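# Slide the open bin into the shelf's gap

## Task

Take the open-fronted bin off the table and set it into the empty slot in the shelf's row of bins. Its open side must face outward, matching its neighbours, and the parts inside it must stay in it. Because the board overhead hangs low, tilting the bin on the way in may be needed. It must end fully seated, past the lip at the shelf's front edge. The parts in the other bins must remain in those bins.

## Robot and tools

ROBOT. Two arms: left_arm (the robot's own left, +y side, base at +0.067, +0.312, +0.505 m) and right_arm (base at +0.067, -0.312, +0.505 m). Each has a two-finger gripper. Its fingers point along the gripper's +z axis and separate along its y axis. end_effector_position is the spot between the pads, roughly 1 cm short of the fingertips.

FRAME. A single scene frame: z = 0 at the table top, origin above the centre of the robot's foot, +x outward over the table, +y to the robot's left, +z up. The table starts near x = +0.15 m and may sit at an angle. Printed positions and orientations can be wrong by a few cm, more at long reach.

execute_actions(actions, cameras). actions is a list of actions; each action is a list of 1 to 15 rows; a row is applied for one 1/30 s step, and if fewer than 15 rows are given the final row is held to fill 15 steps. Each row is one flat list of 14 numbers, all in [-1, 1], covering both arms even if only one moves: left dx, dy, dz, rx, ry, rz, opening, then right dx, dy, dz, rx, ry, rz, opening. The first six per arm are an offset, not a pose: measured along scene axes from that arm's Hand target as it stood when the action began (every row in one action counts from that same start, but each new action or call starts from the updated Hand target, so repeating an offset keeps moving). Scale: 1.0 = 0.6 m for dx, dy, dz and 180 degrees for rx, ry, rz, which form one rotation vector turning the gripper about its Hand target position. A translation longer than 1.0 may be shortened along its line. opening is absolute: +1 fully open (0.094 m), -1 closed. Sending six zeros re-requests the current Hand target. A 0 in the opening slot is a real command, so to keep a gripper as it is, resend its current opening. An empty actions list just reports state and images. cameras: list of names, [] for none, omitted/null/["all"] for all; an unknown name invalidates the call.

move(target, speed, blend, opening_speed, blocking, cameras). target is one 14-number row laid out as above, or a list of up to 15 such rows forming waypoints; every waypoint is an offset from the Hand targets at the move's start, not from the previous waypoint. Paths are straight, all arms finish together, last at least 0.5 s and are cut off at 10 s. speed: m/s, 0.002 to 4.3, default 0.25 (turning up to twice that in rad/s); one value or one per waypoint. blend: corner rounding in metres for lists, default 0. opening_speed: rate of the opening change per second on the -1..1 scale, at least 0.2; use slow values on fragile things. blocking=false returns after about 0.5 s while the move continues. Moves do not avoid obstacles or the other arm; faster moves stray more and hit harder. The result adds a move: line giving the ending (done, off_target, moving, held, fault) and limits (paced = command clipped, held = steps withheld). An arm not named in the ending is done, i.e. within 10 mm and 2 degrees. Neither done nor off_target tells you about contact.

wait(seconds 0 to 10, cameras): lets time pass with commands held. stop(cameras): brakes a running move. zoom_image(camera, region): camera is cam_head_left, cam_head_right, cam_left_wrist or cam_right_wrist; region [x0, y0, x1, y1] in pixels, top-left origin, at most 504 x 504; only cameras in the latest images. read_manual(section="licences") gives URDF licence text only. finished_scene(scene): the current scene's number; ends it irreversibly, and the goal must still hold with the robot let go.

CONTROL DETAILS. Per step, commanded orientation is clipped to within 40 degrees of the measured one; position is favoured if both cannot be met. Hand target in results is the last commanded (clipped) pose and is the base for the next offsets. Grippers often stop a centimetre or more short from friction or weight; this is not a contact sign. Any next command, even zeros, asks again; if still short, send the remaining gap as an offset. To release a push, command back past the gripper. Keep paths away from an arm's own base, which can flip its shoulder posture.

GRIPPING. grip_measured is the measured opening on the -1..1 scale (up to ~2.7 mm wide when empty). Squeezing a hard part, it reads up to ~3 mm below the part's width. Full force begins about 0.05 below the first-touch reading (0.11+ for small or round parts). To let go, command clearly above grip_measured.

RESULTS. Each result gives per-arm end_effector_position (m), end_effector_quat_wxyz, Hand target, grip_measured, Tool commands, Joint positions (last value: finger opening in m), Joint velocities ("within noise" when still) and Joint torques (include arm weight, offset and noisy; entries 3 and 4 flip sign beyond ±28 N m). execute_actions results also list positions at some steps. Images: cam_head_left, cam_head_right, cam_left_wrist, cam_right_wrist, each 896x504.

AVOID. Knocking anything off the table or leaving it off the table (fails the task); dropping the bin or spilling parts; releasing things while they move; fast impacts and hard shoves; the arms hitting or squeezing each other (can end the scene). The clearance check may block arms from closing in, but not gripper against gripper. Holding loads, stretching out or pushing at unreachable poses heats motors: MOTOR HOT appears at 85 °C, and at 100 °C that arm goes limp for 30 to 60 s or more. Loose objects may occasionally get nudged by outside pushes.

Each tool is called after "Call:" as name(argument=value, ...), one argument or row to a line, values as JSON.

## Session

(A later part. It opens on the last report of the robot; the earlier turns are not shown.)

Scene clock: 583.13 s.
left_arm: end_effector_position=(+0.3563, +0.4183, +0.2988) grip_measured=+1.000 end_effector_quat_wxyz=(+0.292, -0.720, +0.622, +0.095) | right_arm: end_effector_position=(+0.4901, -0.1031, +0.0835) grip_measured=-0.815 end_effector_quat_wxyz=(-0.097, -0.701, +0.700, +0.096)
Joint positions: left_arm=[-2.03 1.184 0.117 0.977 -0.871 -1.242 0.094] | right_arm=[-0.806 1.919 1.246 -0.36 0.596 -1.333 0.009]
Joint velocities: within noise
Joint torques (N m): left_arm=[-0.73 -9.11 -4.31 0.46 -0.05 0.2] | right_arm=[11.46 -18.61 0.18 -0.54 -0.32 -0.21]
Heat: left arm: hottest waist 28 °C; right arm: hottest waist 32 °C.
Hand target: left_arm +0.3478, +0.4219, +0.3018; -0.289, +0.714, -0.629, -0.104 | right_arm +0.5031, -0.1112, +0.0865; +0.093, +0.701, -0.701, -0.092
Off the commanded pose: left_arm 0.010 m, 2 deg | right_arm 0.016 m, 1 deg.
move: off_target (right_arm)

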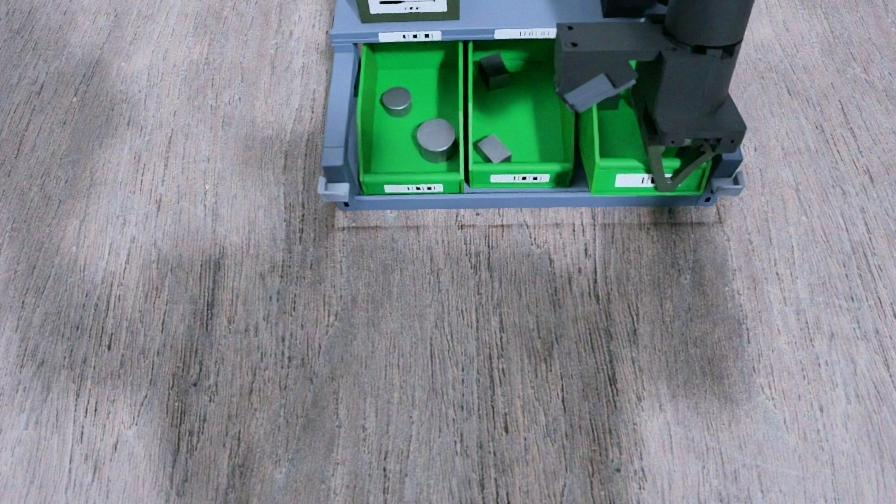

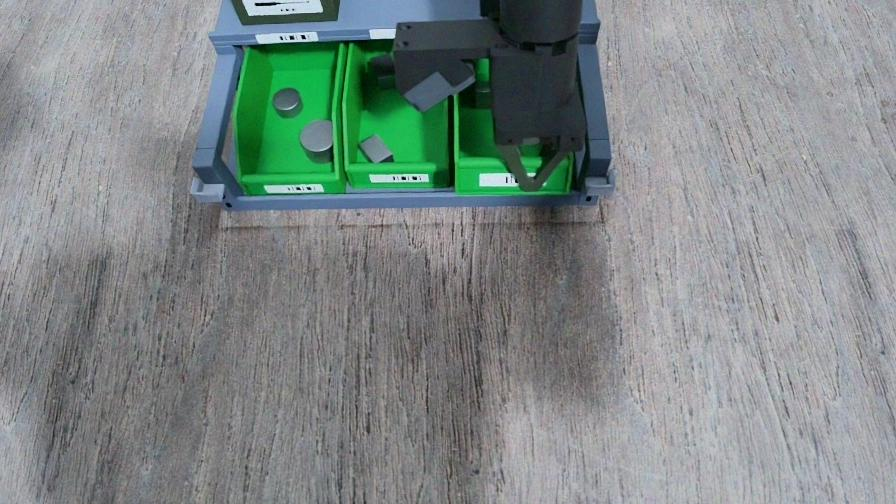

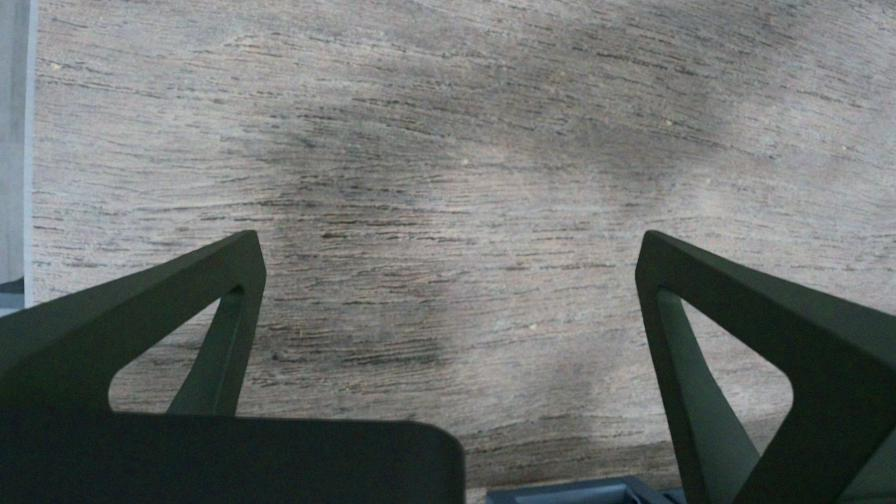

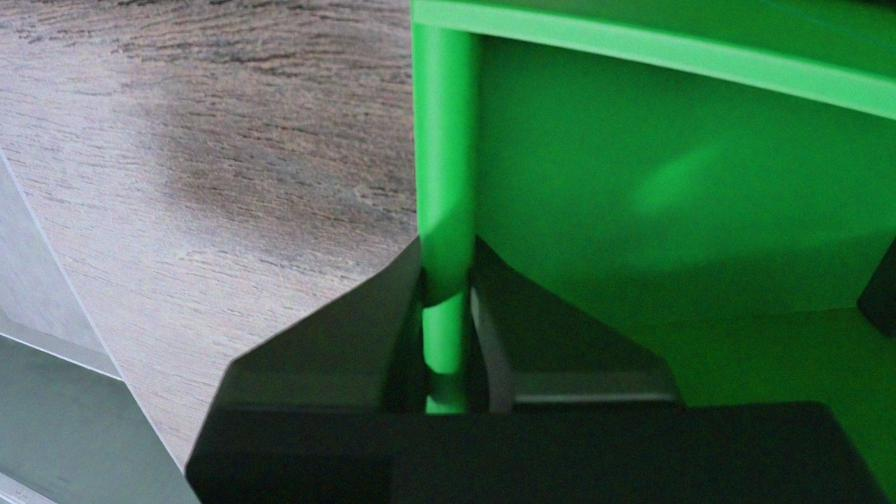

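Call:
move(
  target=[0,0,0,0,0,0,1, 0.03,0,-0.0275,0,-0.0333,0,-1],
  speed=0.06,
  cameras=["cam_head_left","cam_head_right","cam_right_wrist"],
)

Call:
zoom_image(
  camera="cam_head_left",
  region=[560, 0, 760, 230],
)

Call:
zoom_image(
  camera="cam_head_right",
  region=[430, 0, 630, 230],
)

Scene clock: 589.83 s.
left_arm: end_effector_position=(+0.3563, +0.4183, +0.2988) grip_measured=+1.000 end_effector_quat_wxyz=(+0.292, -0.720, +0.622, +0.095) | right_arm: end_effector_position=(+0.5170, -0.1093, +0.0708) grip_measured=-0.815 end_effector_quat_wxyz=(-0.060, -0.703, +0.706, +0.060)
Joint positions: left_arm=[-2.03 1.184 0.117 0.977 -0.871 -1.242 0.094] | right_arm=[-0.826 1.92 1.246 -0.225 0.601 -1.416 0.009]
Joint velocities: within noise
Joint torques (N m): left_arm=[-0.79 -9.11 -4.3 0.47 -0.05 0.2] | right_arm=[11.75 -17.32 -0.28 0.55 -0.06 -0.2]
Heat: left arm: hottest waist 28 °C; right arm: hottest waist 32 °C.
Hand target: left_arm +0.3478, +0.4219, +0.3018; -0.289, +0.714, -0.629, -0.104 | right_arm +0.5211, -0.1111, +0.0701; +0.056, +0.705, -0.705, -0.056
Off the commanded pose: left_arm 0.010 m, 2 deg | right_arm 0.005 m, 1 deg.
move: done
Images, in order (width x height): cam_head_left 896x504, cam_head_right 896x504, cam_right_wrist 896x504.

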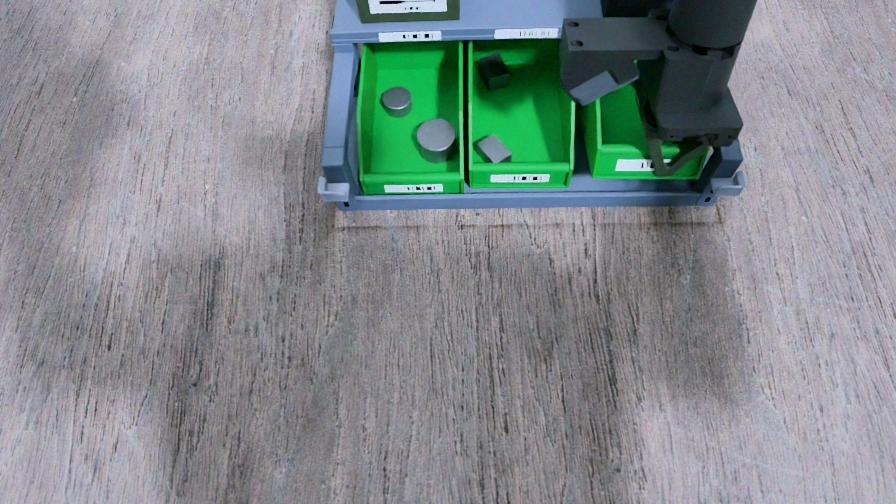

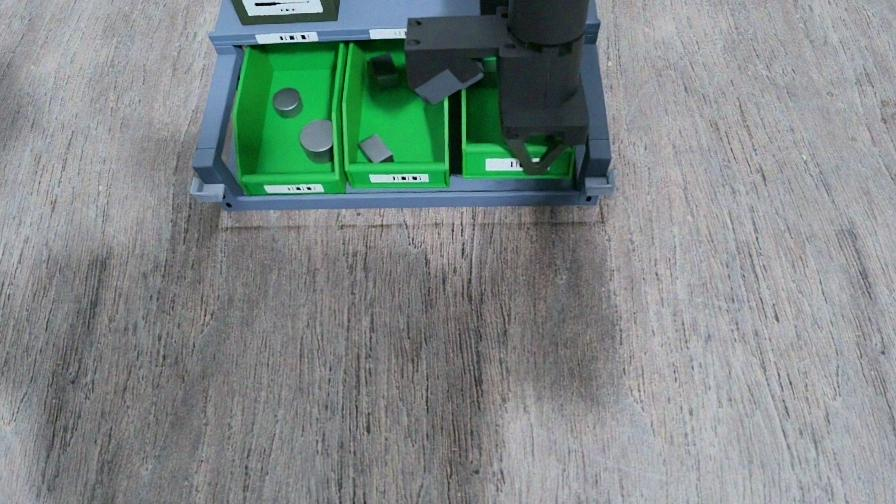

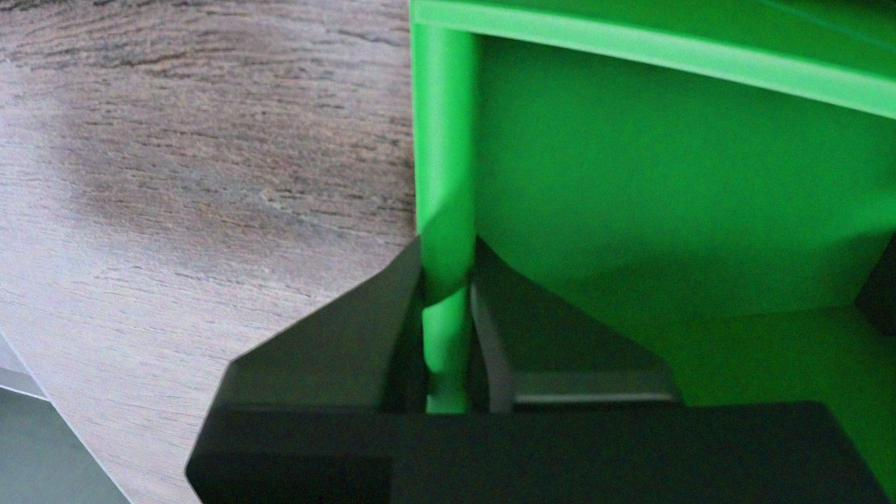

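Scaled by 2.191 from the camera's 896x504 image, which has a finer 1280x720 frame.

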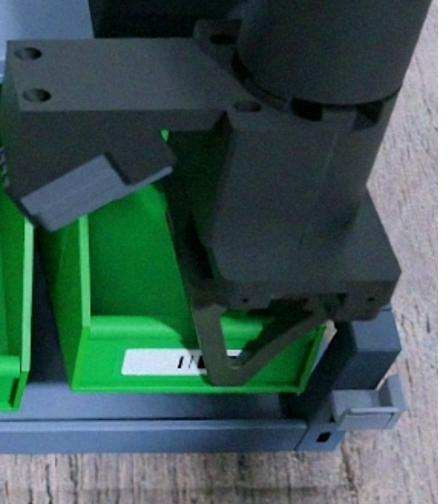

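Scaled by 2.191 from the camera's 896x504 image, which has a finer 1280x720 frame.

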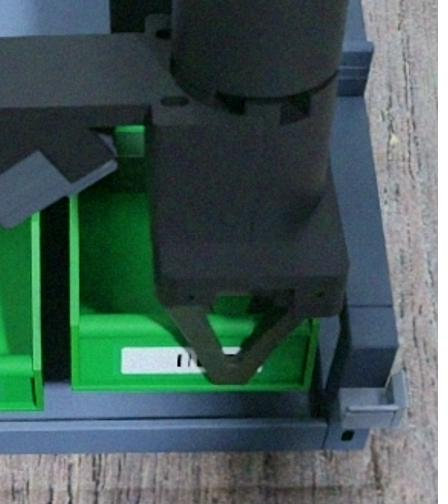

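Call:
move(
  target=[0,0,0,0,0,0,1, 0.0117,0.005,-0.05,0,-0.05,0,-1],
  speed=0.06,
  cameras=["cam_head_left","cam_head_right","cam_right_wrist"],
)

Call:
zoom_image(
  camera="cam_head_left",
  region=[560, 0, 760, 230],
)

Call:
zoom_image(
  camera="cam_head_right",
  region=[430, 0, 630, 230],
)

Scene clock: 601.37 s.
left_arm: end_effector_position=(+0.3563, +0.4183, +0.2988) grip_measured=+1.000 end_effector_quat_wxyz=(+0.292, -0.720, +0.622, +0.095) | right_arm: end_effector_position=(+0.5299, -0.1040, +0.0440) grip_measured=-0.815 end_effector_quat_wxyz=(-0.001, -0.704, +0.711, +0.002)
Joint positions: left_arm=[-2.03 1.184 0.117 0.977 -0.871 -1.242 0.094] | right_arm=[-0.842 1.979 1.217 0.074 0.604 -1.54 0.009]
Joint velocities: within noise
Joint torques (N m): left_arm=[-0.79 -9.11 -4.31 0.46 -0.05 0.2] | right_arm=[11.34 -16.44 -1.02 0.9 -0.35 -0.22]
Heat: left arm: hottest waist 28 °C; right arm: hottest waist 32 °C.
Hand target: left_arm +0.3478, +0.4219, +0.3018; -0.289, +0.714, -0.629, -0.104 | right_arm +0.5278, -0.1080, +0.0401; +0.001, +0.708, -0.707, +0.000
Off the commanded pose: left_arm 0.010 m, 2 deg | right_arm 0.006 m, 1 deg.
move: done
Images, in order (width x height): cam_head_left 896x504, cam_head_right 896x504, cam_right_wrist 896x504.

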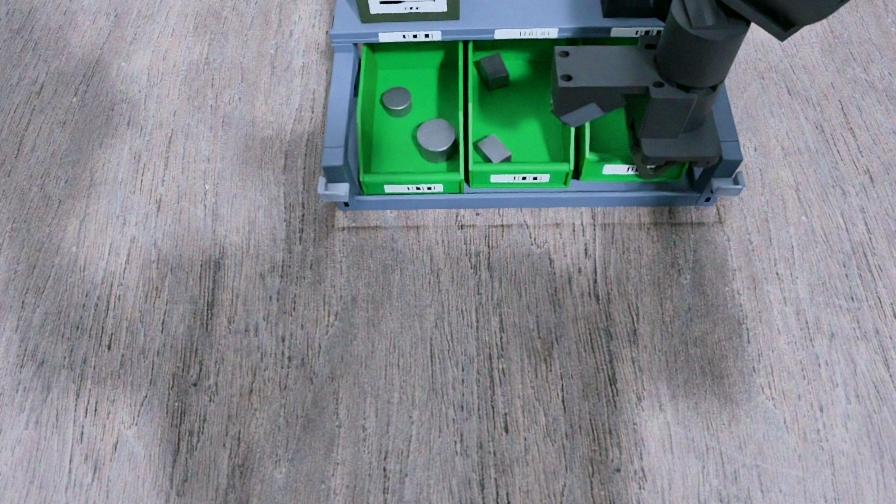

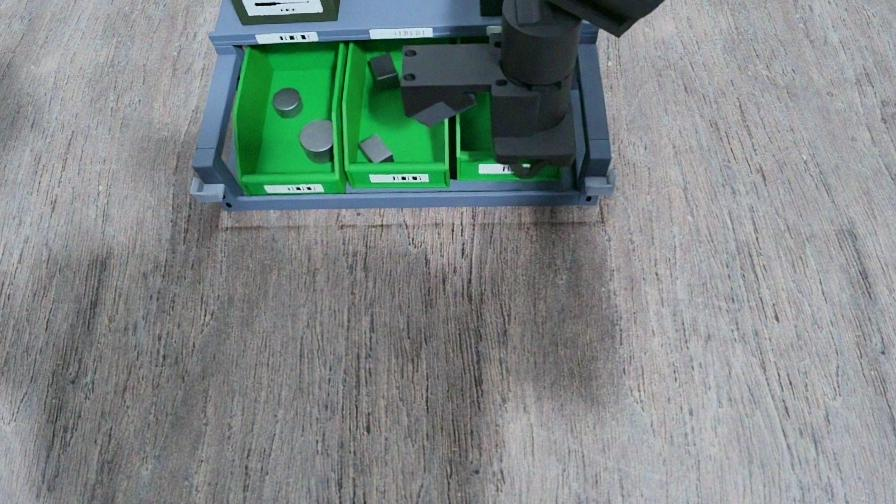

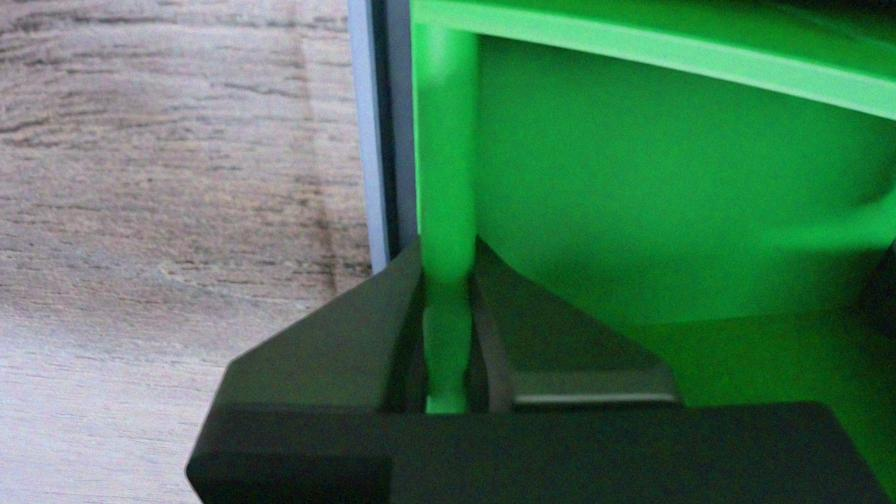

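Scaled by 2.191 from the camera's 896x504 image, which has a finer 1280x720 frame.

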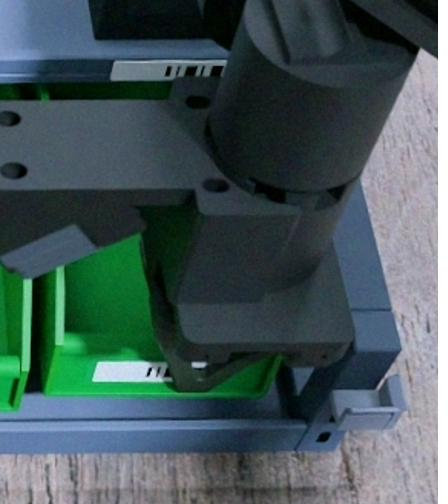

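Scaled by 2.191 from the camera's 896x504 image, which has a finer 1280x720 frame.

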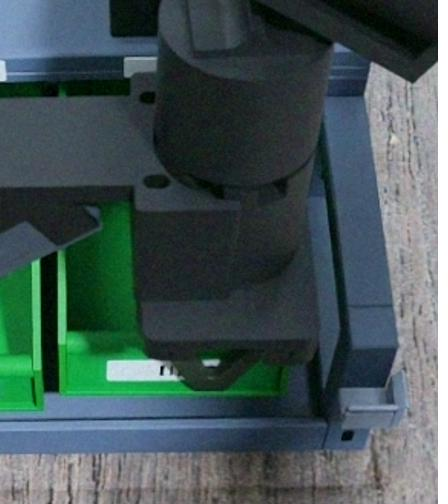

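Call:
move(
  target=[0,0,0,0,0,0,1, -0.002,0,-0.018,0,-0.0167,0,-1],
  speed=0.05,
  cameras=["cam_head_left","cam_head_right","cam_right_wrist"],
)

Call:
zoom_image(
  camera="cam_head_left",
  region=[560, 0, 760, 230],
)

Scene clock: 609.60 s.
left_arm: end_effector_position=(+0.3563, +0.4183, +0.2988) grip_measured=+1.000 end_effector_quat_wxyz=(+0.292, -0.720, +0.622, +0.095) | right_arm: end_effector_position=(+0.5307, -0.1034, +0.0343) grip_measured=-0.816 end_effector_quat_wxyz=(+0.019, -0.702, +0.711, -0.018)
Joint positions: left_arm=[-2.03 1.184 0.117 0.977 -0.871 -1.242 0.094] | right_arm=[-0.851 2.005 1.204 0.184 0.597 -1.582 0.009]
Joint velocities: within noise
Joint torques (N m): left_arm=[-0.79 -9.11 -4.31 0.46 -0.05 0.2] | right_arm=[10.93 -16.03 -1.26 1.03 -0.43 -0.23]
Heat: left arm: hottest waist 28 °C; right arm: hottest waist 32 °C.
Hand target: left_arm +0.3477, +0.4219, +0.3018; -0.289, +0.714, -0.629, -0.104 | right_arm +0.5266, -0.1080, +0.0292; -0.018, +0.707, -0.707, +0.018
Off the commanded pose: left_arm 0.010 m, 2 deg | right_arm 0.008 m, 1 deg.
move: done
Images, in order (width x height): cam_head_left 896x504, cam_head_right 896x504, cam_right_wrist 896x504.

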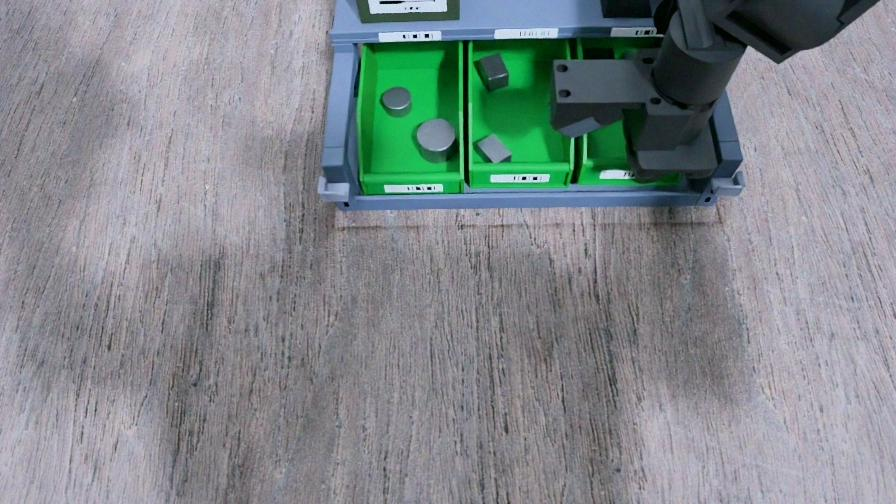

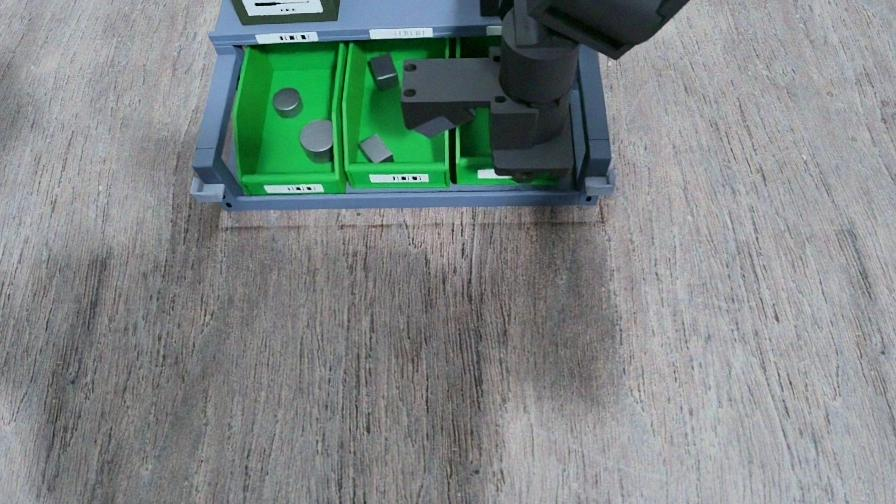

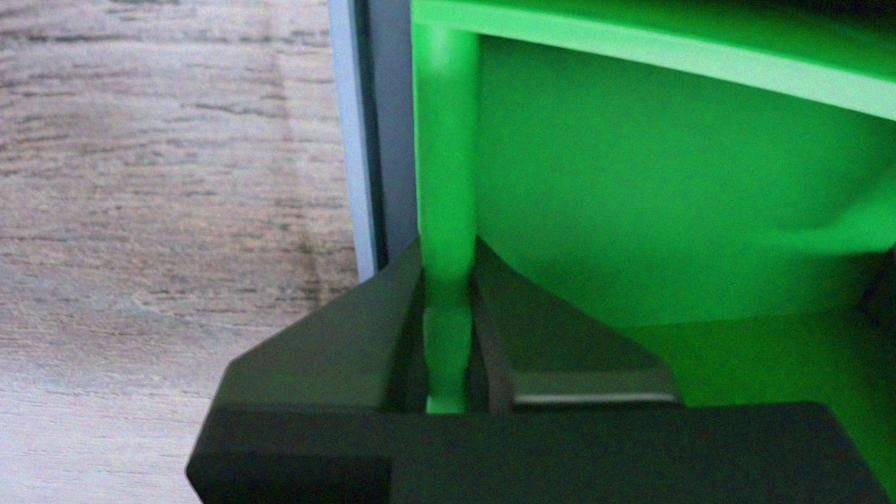

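Scaled by 2.191 from the camera's 896x504 image, which has a finer 1280x720 frame.

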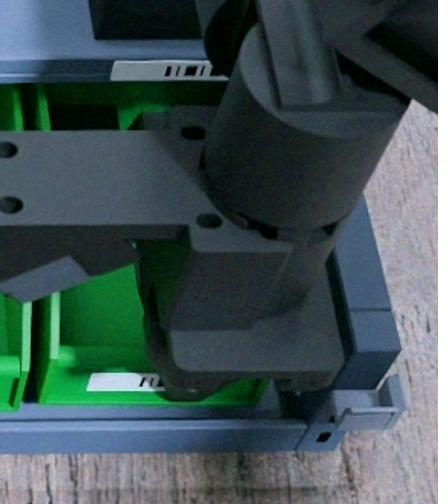

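Call:
move(
  target=[0,0,0,0,0,0,1, 0,0,-0.012,0,0,0,-1],
  speed=0.05,
  cameras=["cam_head_left"],
)

Call:
zoom_image(
  camera="cam_head_left",
  region=[560, 0, 760, 230],
)

Scene clock: 614.10 s.
left_arm: end_effector_position=(+0.3563, +0.4183, +0.2988) grip_measured=+1.000 end_effector_quat_wxyz=(+0.292, -0.720, +0.622, +0.095) | right_arm: end_effector_position=(+0.5292, -0.1040, +0.0298) grip_measured=-0.816 end_effector_quat_wxyz=(+0.020, -0.704, +0.710, -0.018)
Joint positions: left_arm=[-2.03 1.184 0.117 0.977 -0.871 -1.242 0.094] | right_arm=[-0.857 2.015 1.207 0.195 0.591 -1.591 0.009]
Joint velocities: within noise
Joint torques (N m): left_arm=[-0.73 -9.11 -4.31 0.46 -0.05 0.2] | right_arm=[10.99 -15.56 -0.47 0.83 -0.43 -0.17]
Heat: left arm: hottest waist 28 °C; right arm: hottest waist 32 °C.
Hand target: left_arm +0.3477, +0.4219, +0.3018; -0.289, +0.714, -0.629, -0.104 | right_arm +0.5268, -0.1081, +0.0221; -0.018, +0.707, -0.707, +0.018
Off the commanded pose: left_arm 0.010 m, 2 deg | right_arm 0.009 m, 1 deg.
move: done
Images, in order (width x height): cam_head_left 896x504.

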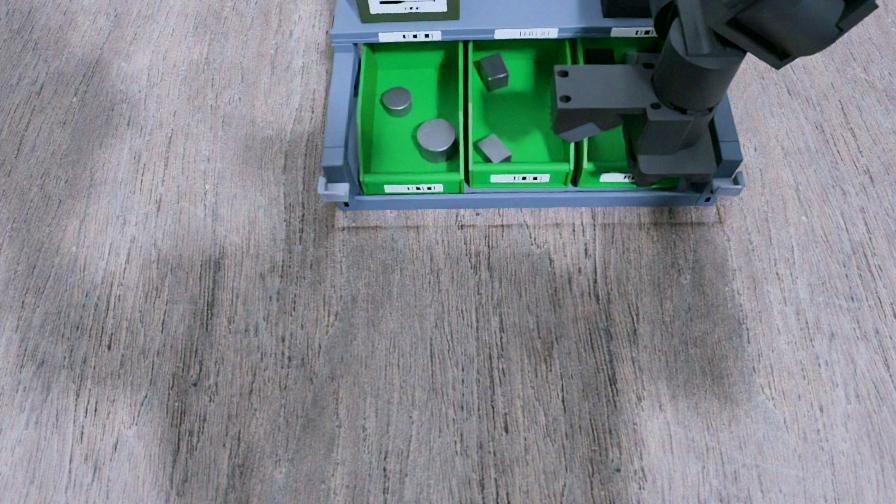

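Scaled by 2.191 from the camera's 896x504 image, which has a finer 1280x720 frame.

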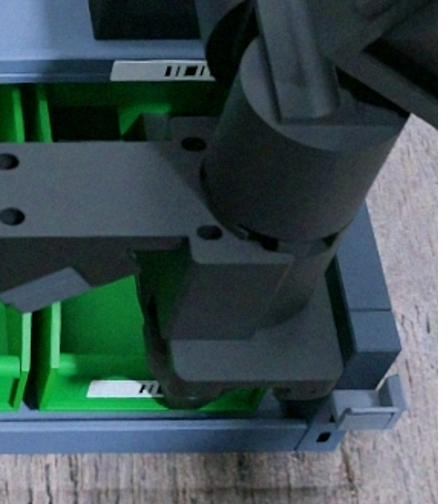

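Call:
move(
  target=[0,0,0,0,0,0,1, 0,0,0.006,0,0,0,-0.5],
  speed=0.05,
  opening_speed=0.6,
  cameras=["cam_right_wrist"],
)

Call:
move(
  target=[0,0,0,0,0,0,1, 0,0,0.12,0,0,0,-0.5],
  speed=0.08,
)

Scene clock: 618.80 s.
left_arm: end_effector_position=(+0.3563, +0.4183, +0.2988) grip_measured=+1.000 end_effector_quat_wxyz=(+0.292, -0.720, +0.622, +0.095) | right_arm: end_effector_position=(+0.5292, -0.1037, +0.0298) grip_measured=-0.503 end_effector_quat_wxyz=(+0.021, -0.704, +0.710, -0.017)
Joint positions: left_arm=[-2.03 1.184 0.117 0.977 -0.871 -1.242 0.094] | right_arm=[-0.857 2.015 1.207 0.195 0.589 -1.592 0.023]
Joint velocities: within noise
Joint torques (N m): left_arm=[-0.85 -9.11 -4.3 0.47 -0.05 0.2] | right_arm=[11.28 -16.15 -1.02 0.76 -0.25 -0.14]
Heat: left arm: hottest waist 28 °C; right arm: hottest waist 32 °C.
Hand target: left_arm +0.3477, +0.4219, +0.3018; -0.289, +0.714, -0.629, -0.104 | right_arm +0.5268, -0.1081, +0.0257; -0.018, +0.707, -0.707, +0.018
Off the commanded pose: left_arm 0.010 m, 2 deg | right_arm 0.007 m, 1 deg.
move: done
Images, in order (width x height): cam_right_wrist 896x504.

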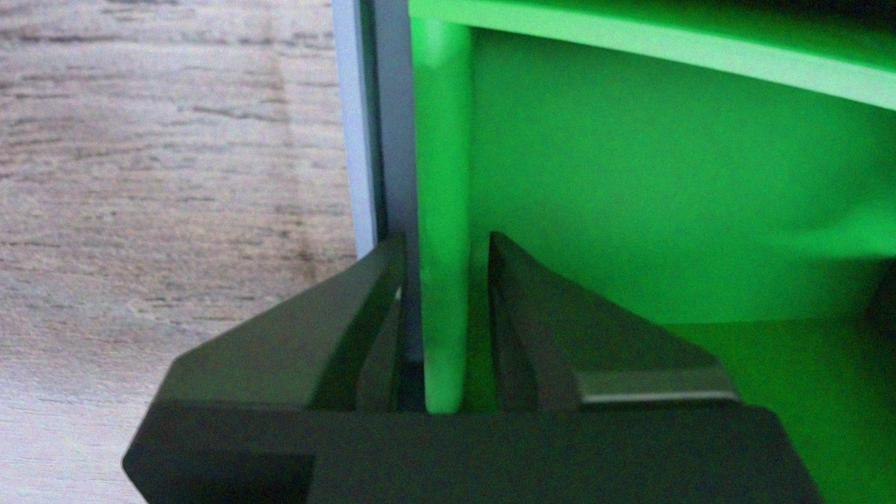

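Scene clock: 620.30 s.
left_arm: end_effector_position=(+0.3563, +0.4183, +0.2988) grip_measured=+1.000 end_effector_quat_wxyz=(+0.292, -0.720, +0.622, +0.095) | right_arm: end_effector_position=(+0.5291, -0.1140, +0.0893) grip_measured=-0.502 end_effector_quat_wxyz=(+0.015, -0.708, +0.706, -0.023)
Joint positions: left_arm=[-2.03 1.184 0.117 0.977 -0.871 -1.242 0.094] | right_arm=[-0.806 1.872 1.088 0.15 0.645 -1.566 0.023]
Joint velocities: within noise
Joint torques (N m): left_arm=[-0.73 -9.05 -4.31 0.46 -0.05 0.2] | right_arm=[12.86 -17.14 -1.44 0.14 -0.01 0.13]
Heat: left arm: hottest waist 28 °C; right arm: hottest waist 32 °C.
Hand target: left_arm +0.3477, +0.4219, +0.3018; -0.289, +0.714, -0.629, -0.104 | right_arm +0.5268, -0.1082, +0.0976; -0.018, +0.707, -0.707, +0.019
Off the commanded pose: left_arm 0.010 m, 2 deg | right_arm 0.011 m, 1 deg.
move: off_target (right_arm)

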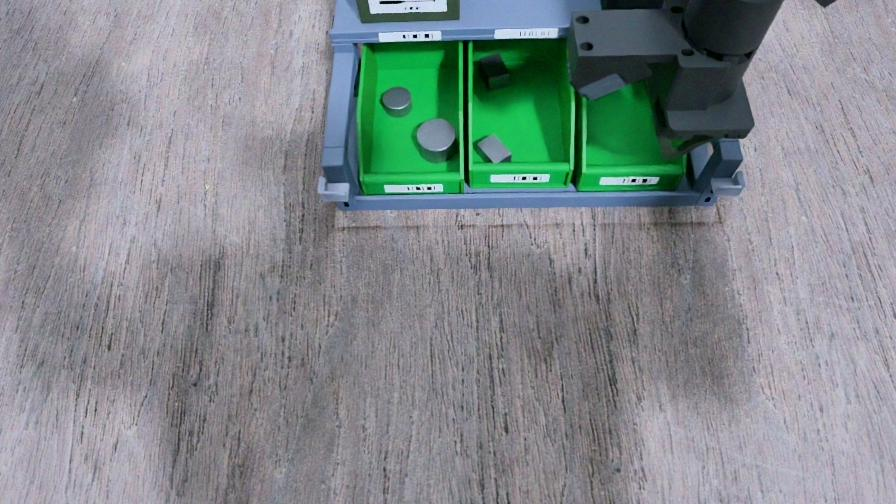

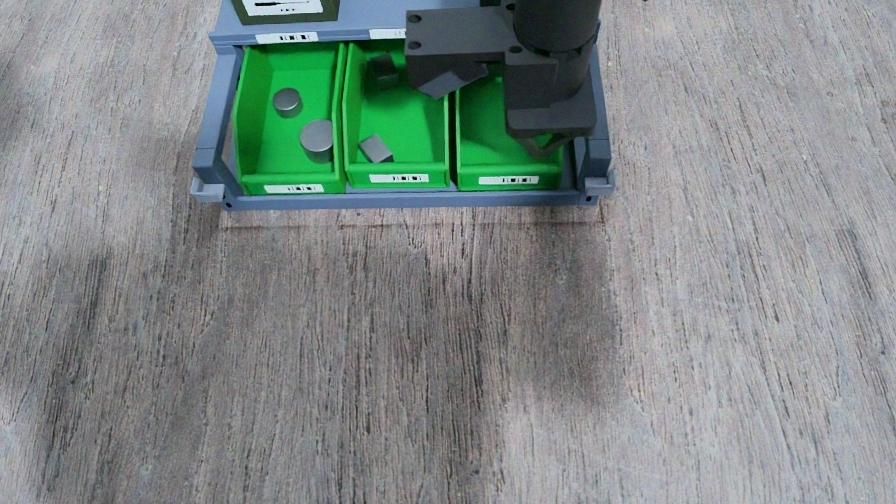

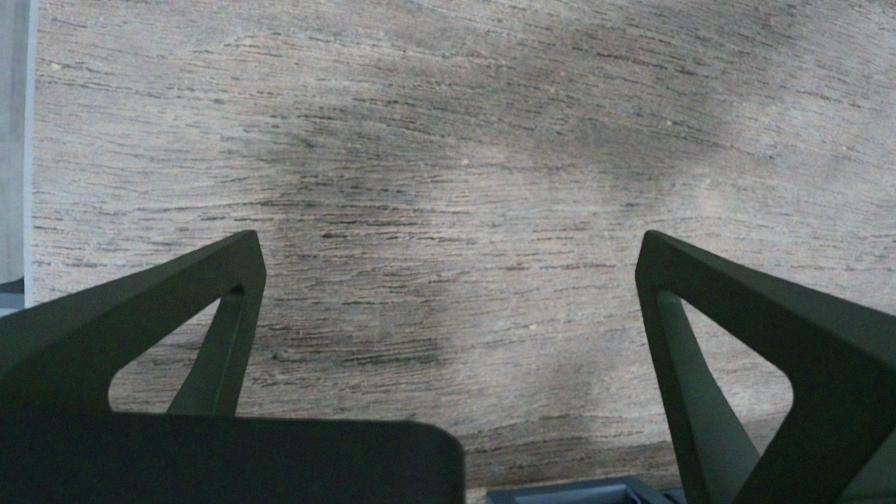

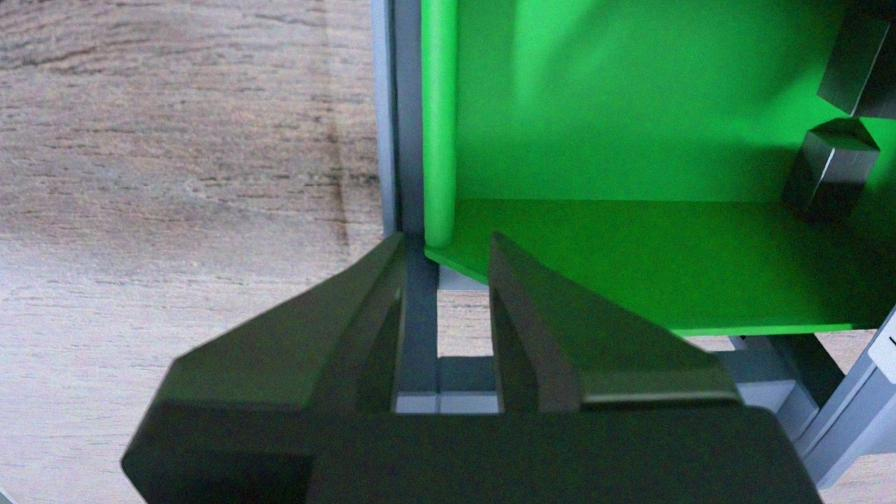

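Call:
move(
  target=[0,0,0,0,0,0,1, -0.1,-0.05,0.2,0,0,0,-0.5],
  speed=0.2,
)

Call:
zoom_image(
  camera="cam_head_left",
  region=[310, 0, 760, 230],
)

Call:
zoom_image(
  camera="cam_head_right",
  region=[180, 0, 630, 230],
)

Scene clock: 625.30 s.
left_arm: end_effector_position=(+0.3563, +0.4183, +0.2988) grip_measured=+1.000 end_effector_quat_wxyz=(+0.292, -0.720, +0.622, +0.095) | right_arm: end_effector_position=(+0.4674, -0.1425, +0.2108) grip_measured=-0.502 end_effector_quat_wxyz=(+0.013, -0.708, +0.705, -0.021)
Joint positions: left_arm=[-2.03 1.184 0.117 0.977 -0.871 -1.242 0.094] | right_arm=[-0.679 1.565 0.75 0.109 0.744 -1.462 0.023]
Joint velocities: within noise
Joint torques (N m): left_arm=[-0.79 -9.11 -4.31 0.47 -0.05 0.2] | right_arm=[10.75 -14.15 -0.73 0.1 -0.01 0.15]
Heat: left arm: hottest waist 28 °C; right arm: hottest waist 32 °C.
Hand target: left_arm +0.3477, +0.4219, +0.3018; -0.289, +0.714, -0.629, -0.104 | right_arm +0.4668, -0.1382, +0.2176; -0.018, +0.707, -0.707, +0.018
Off the commanded pose: left_arm 0.010 m, 2 deg | right_arm 0.008 m, 1 deg.
move: done

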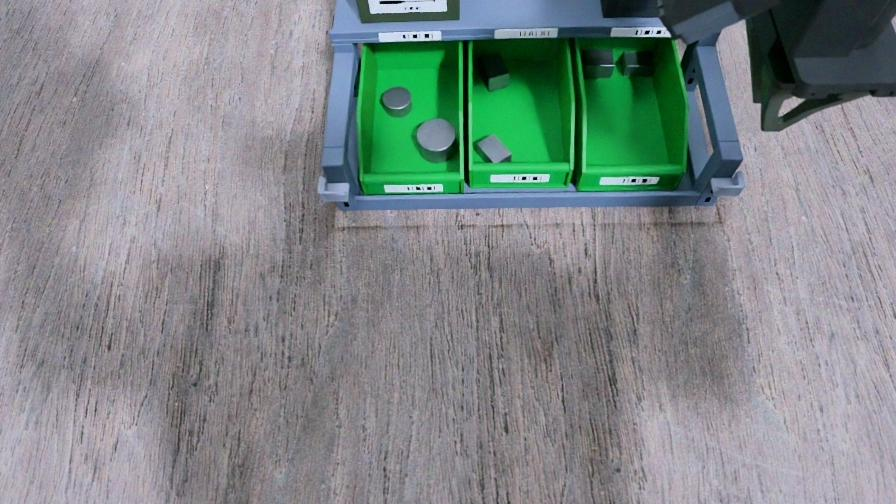

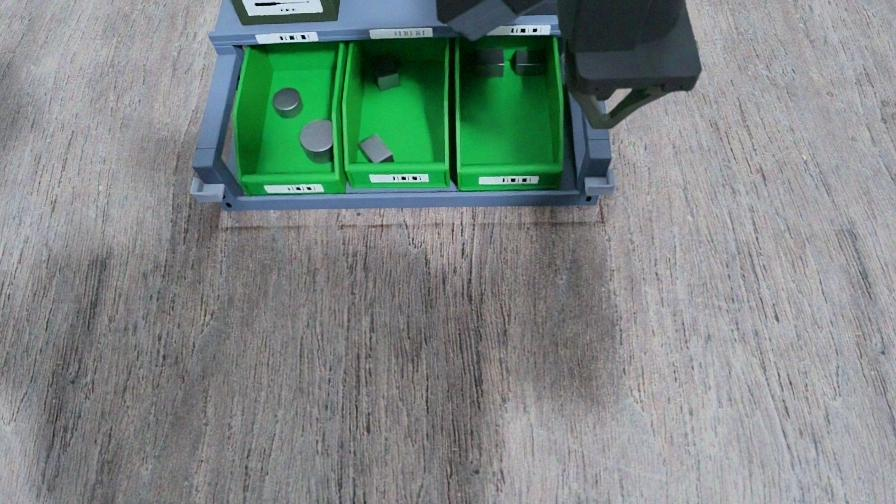

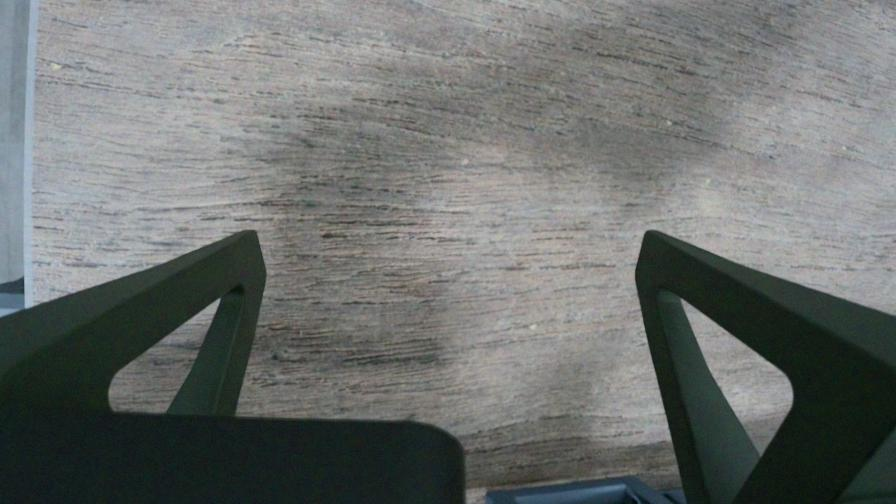

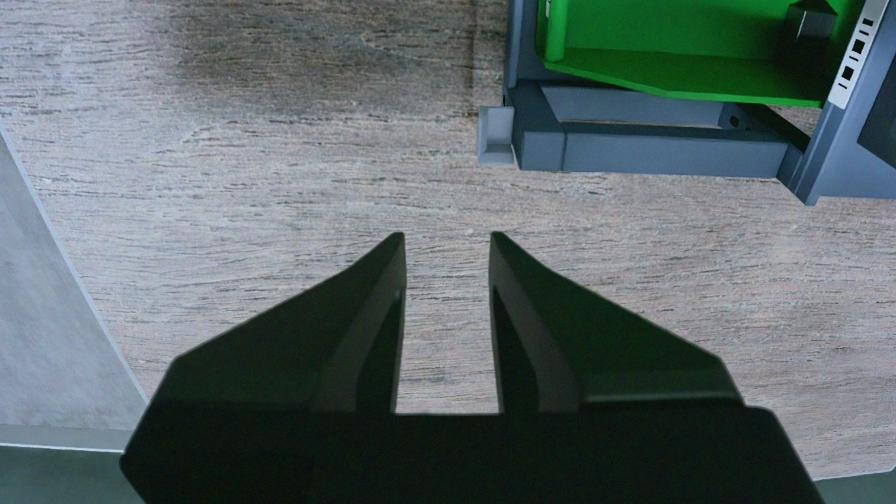

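Scaled by 1.120 from the camera's 896x504 image, which has a finer 1280x720 frame.

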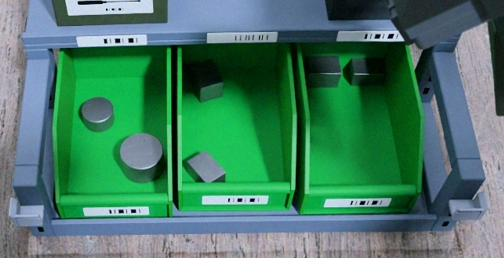

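Scaled by 1.120 from the camera's 896x504 image, which has a finer 1280x720 frame.

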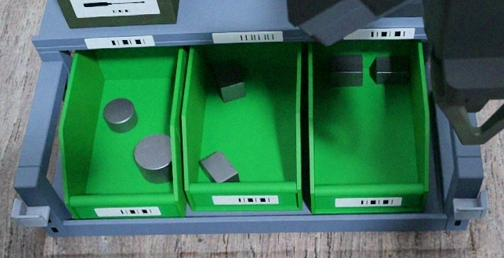

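Call:
finished_scene(
  scene=1,
)

The scene is finished: the task was done.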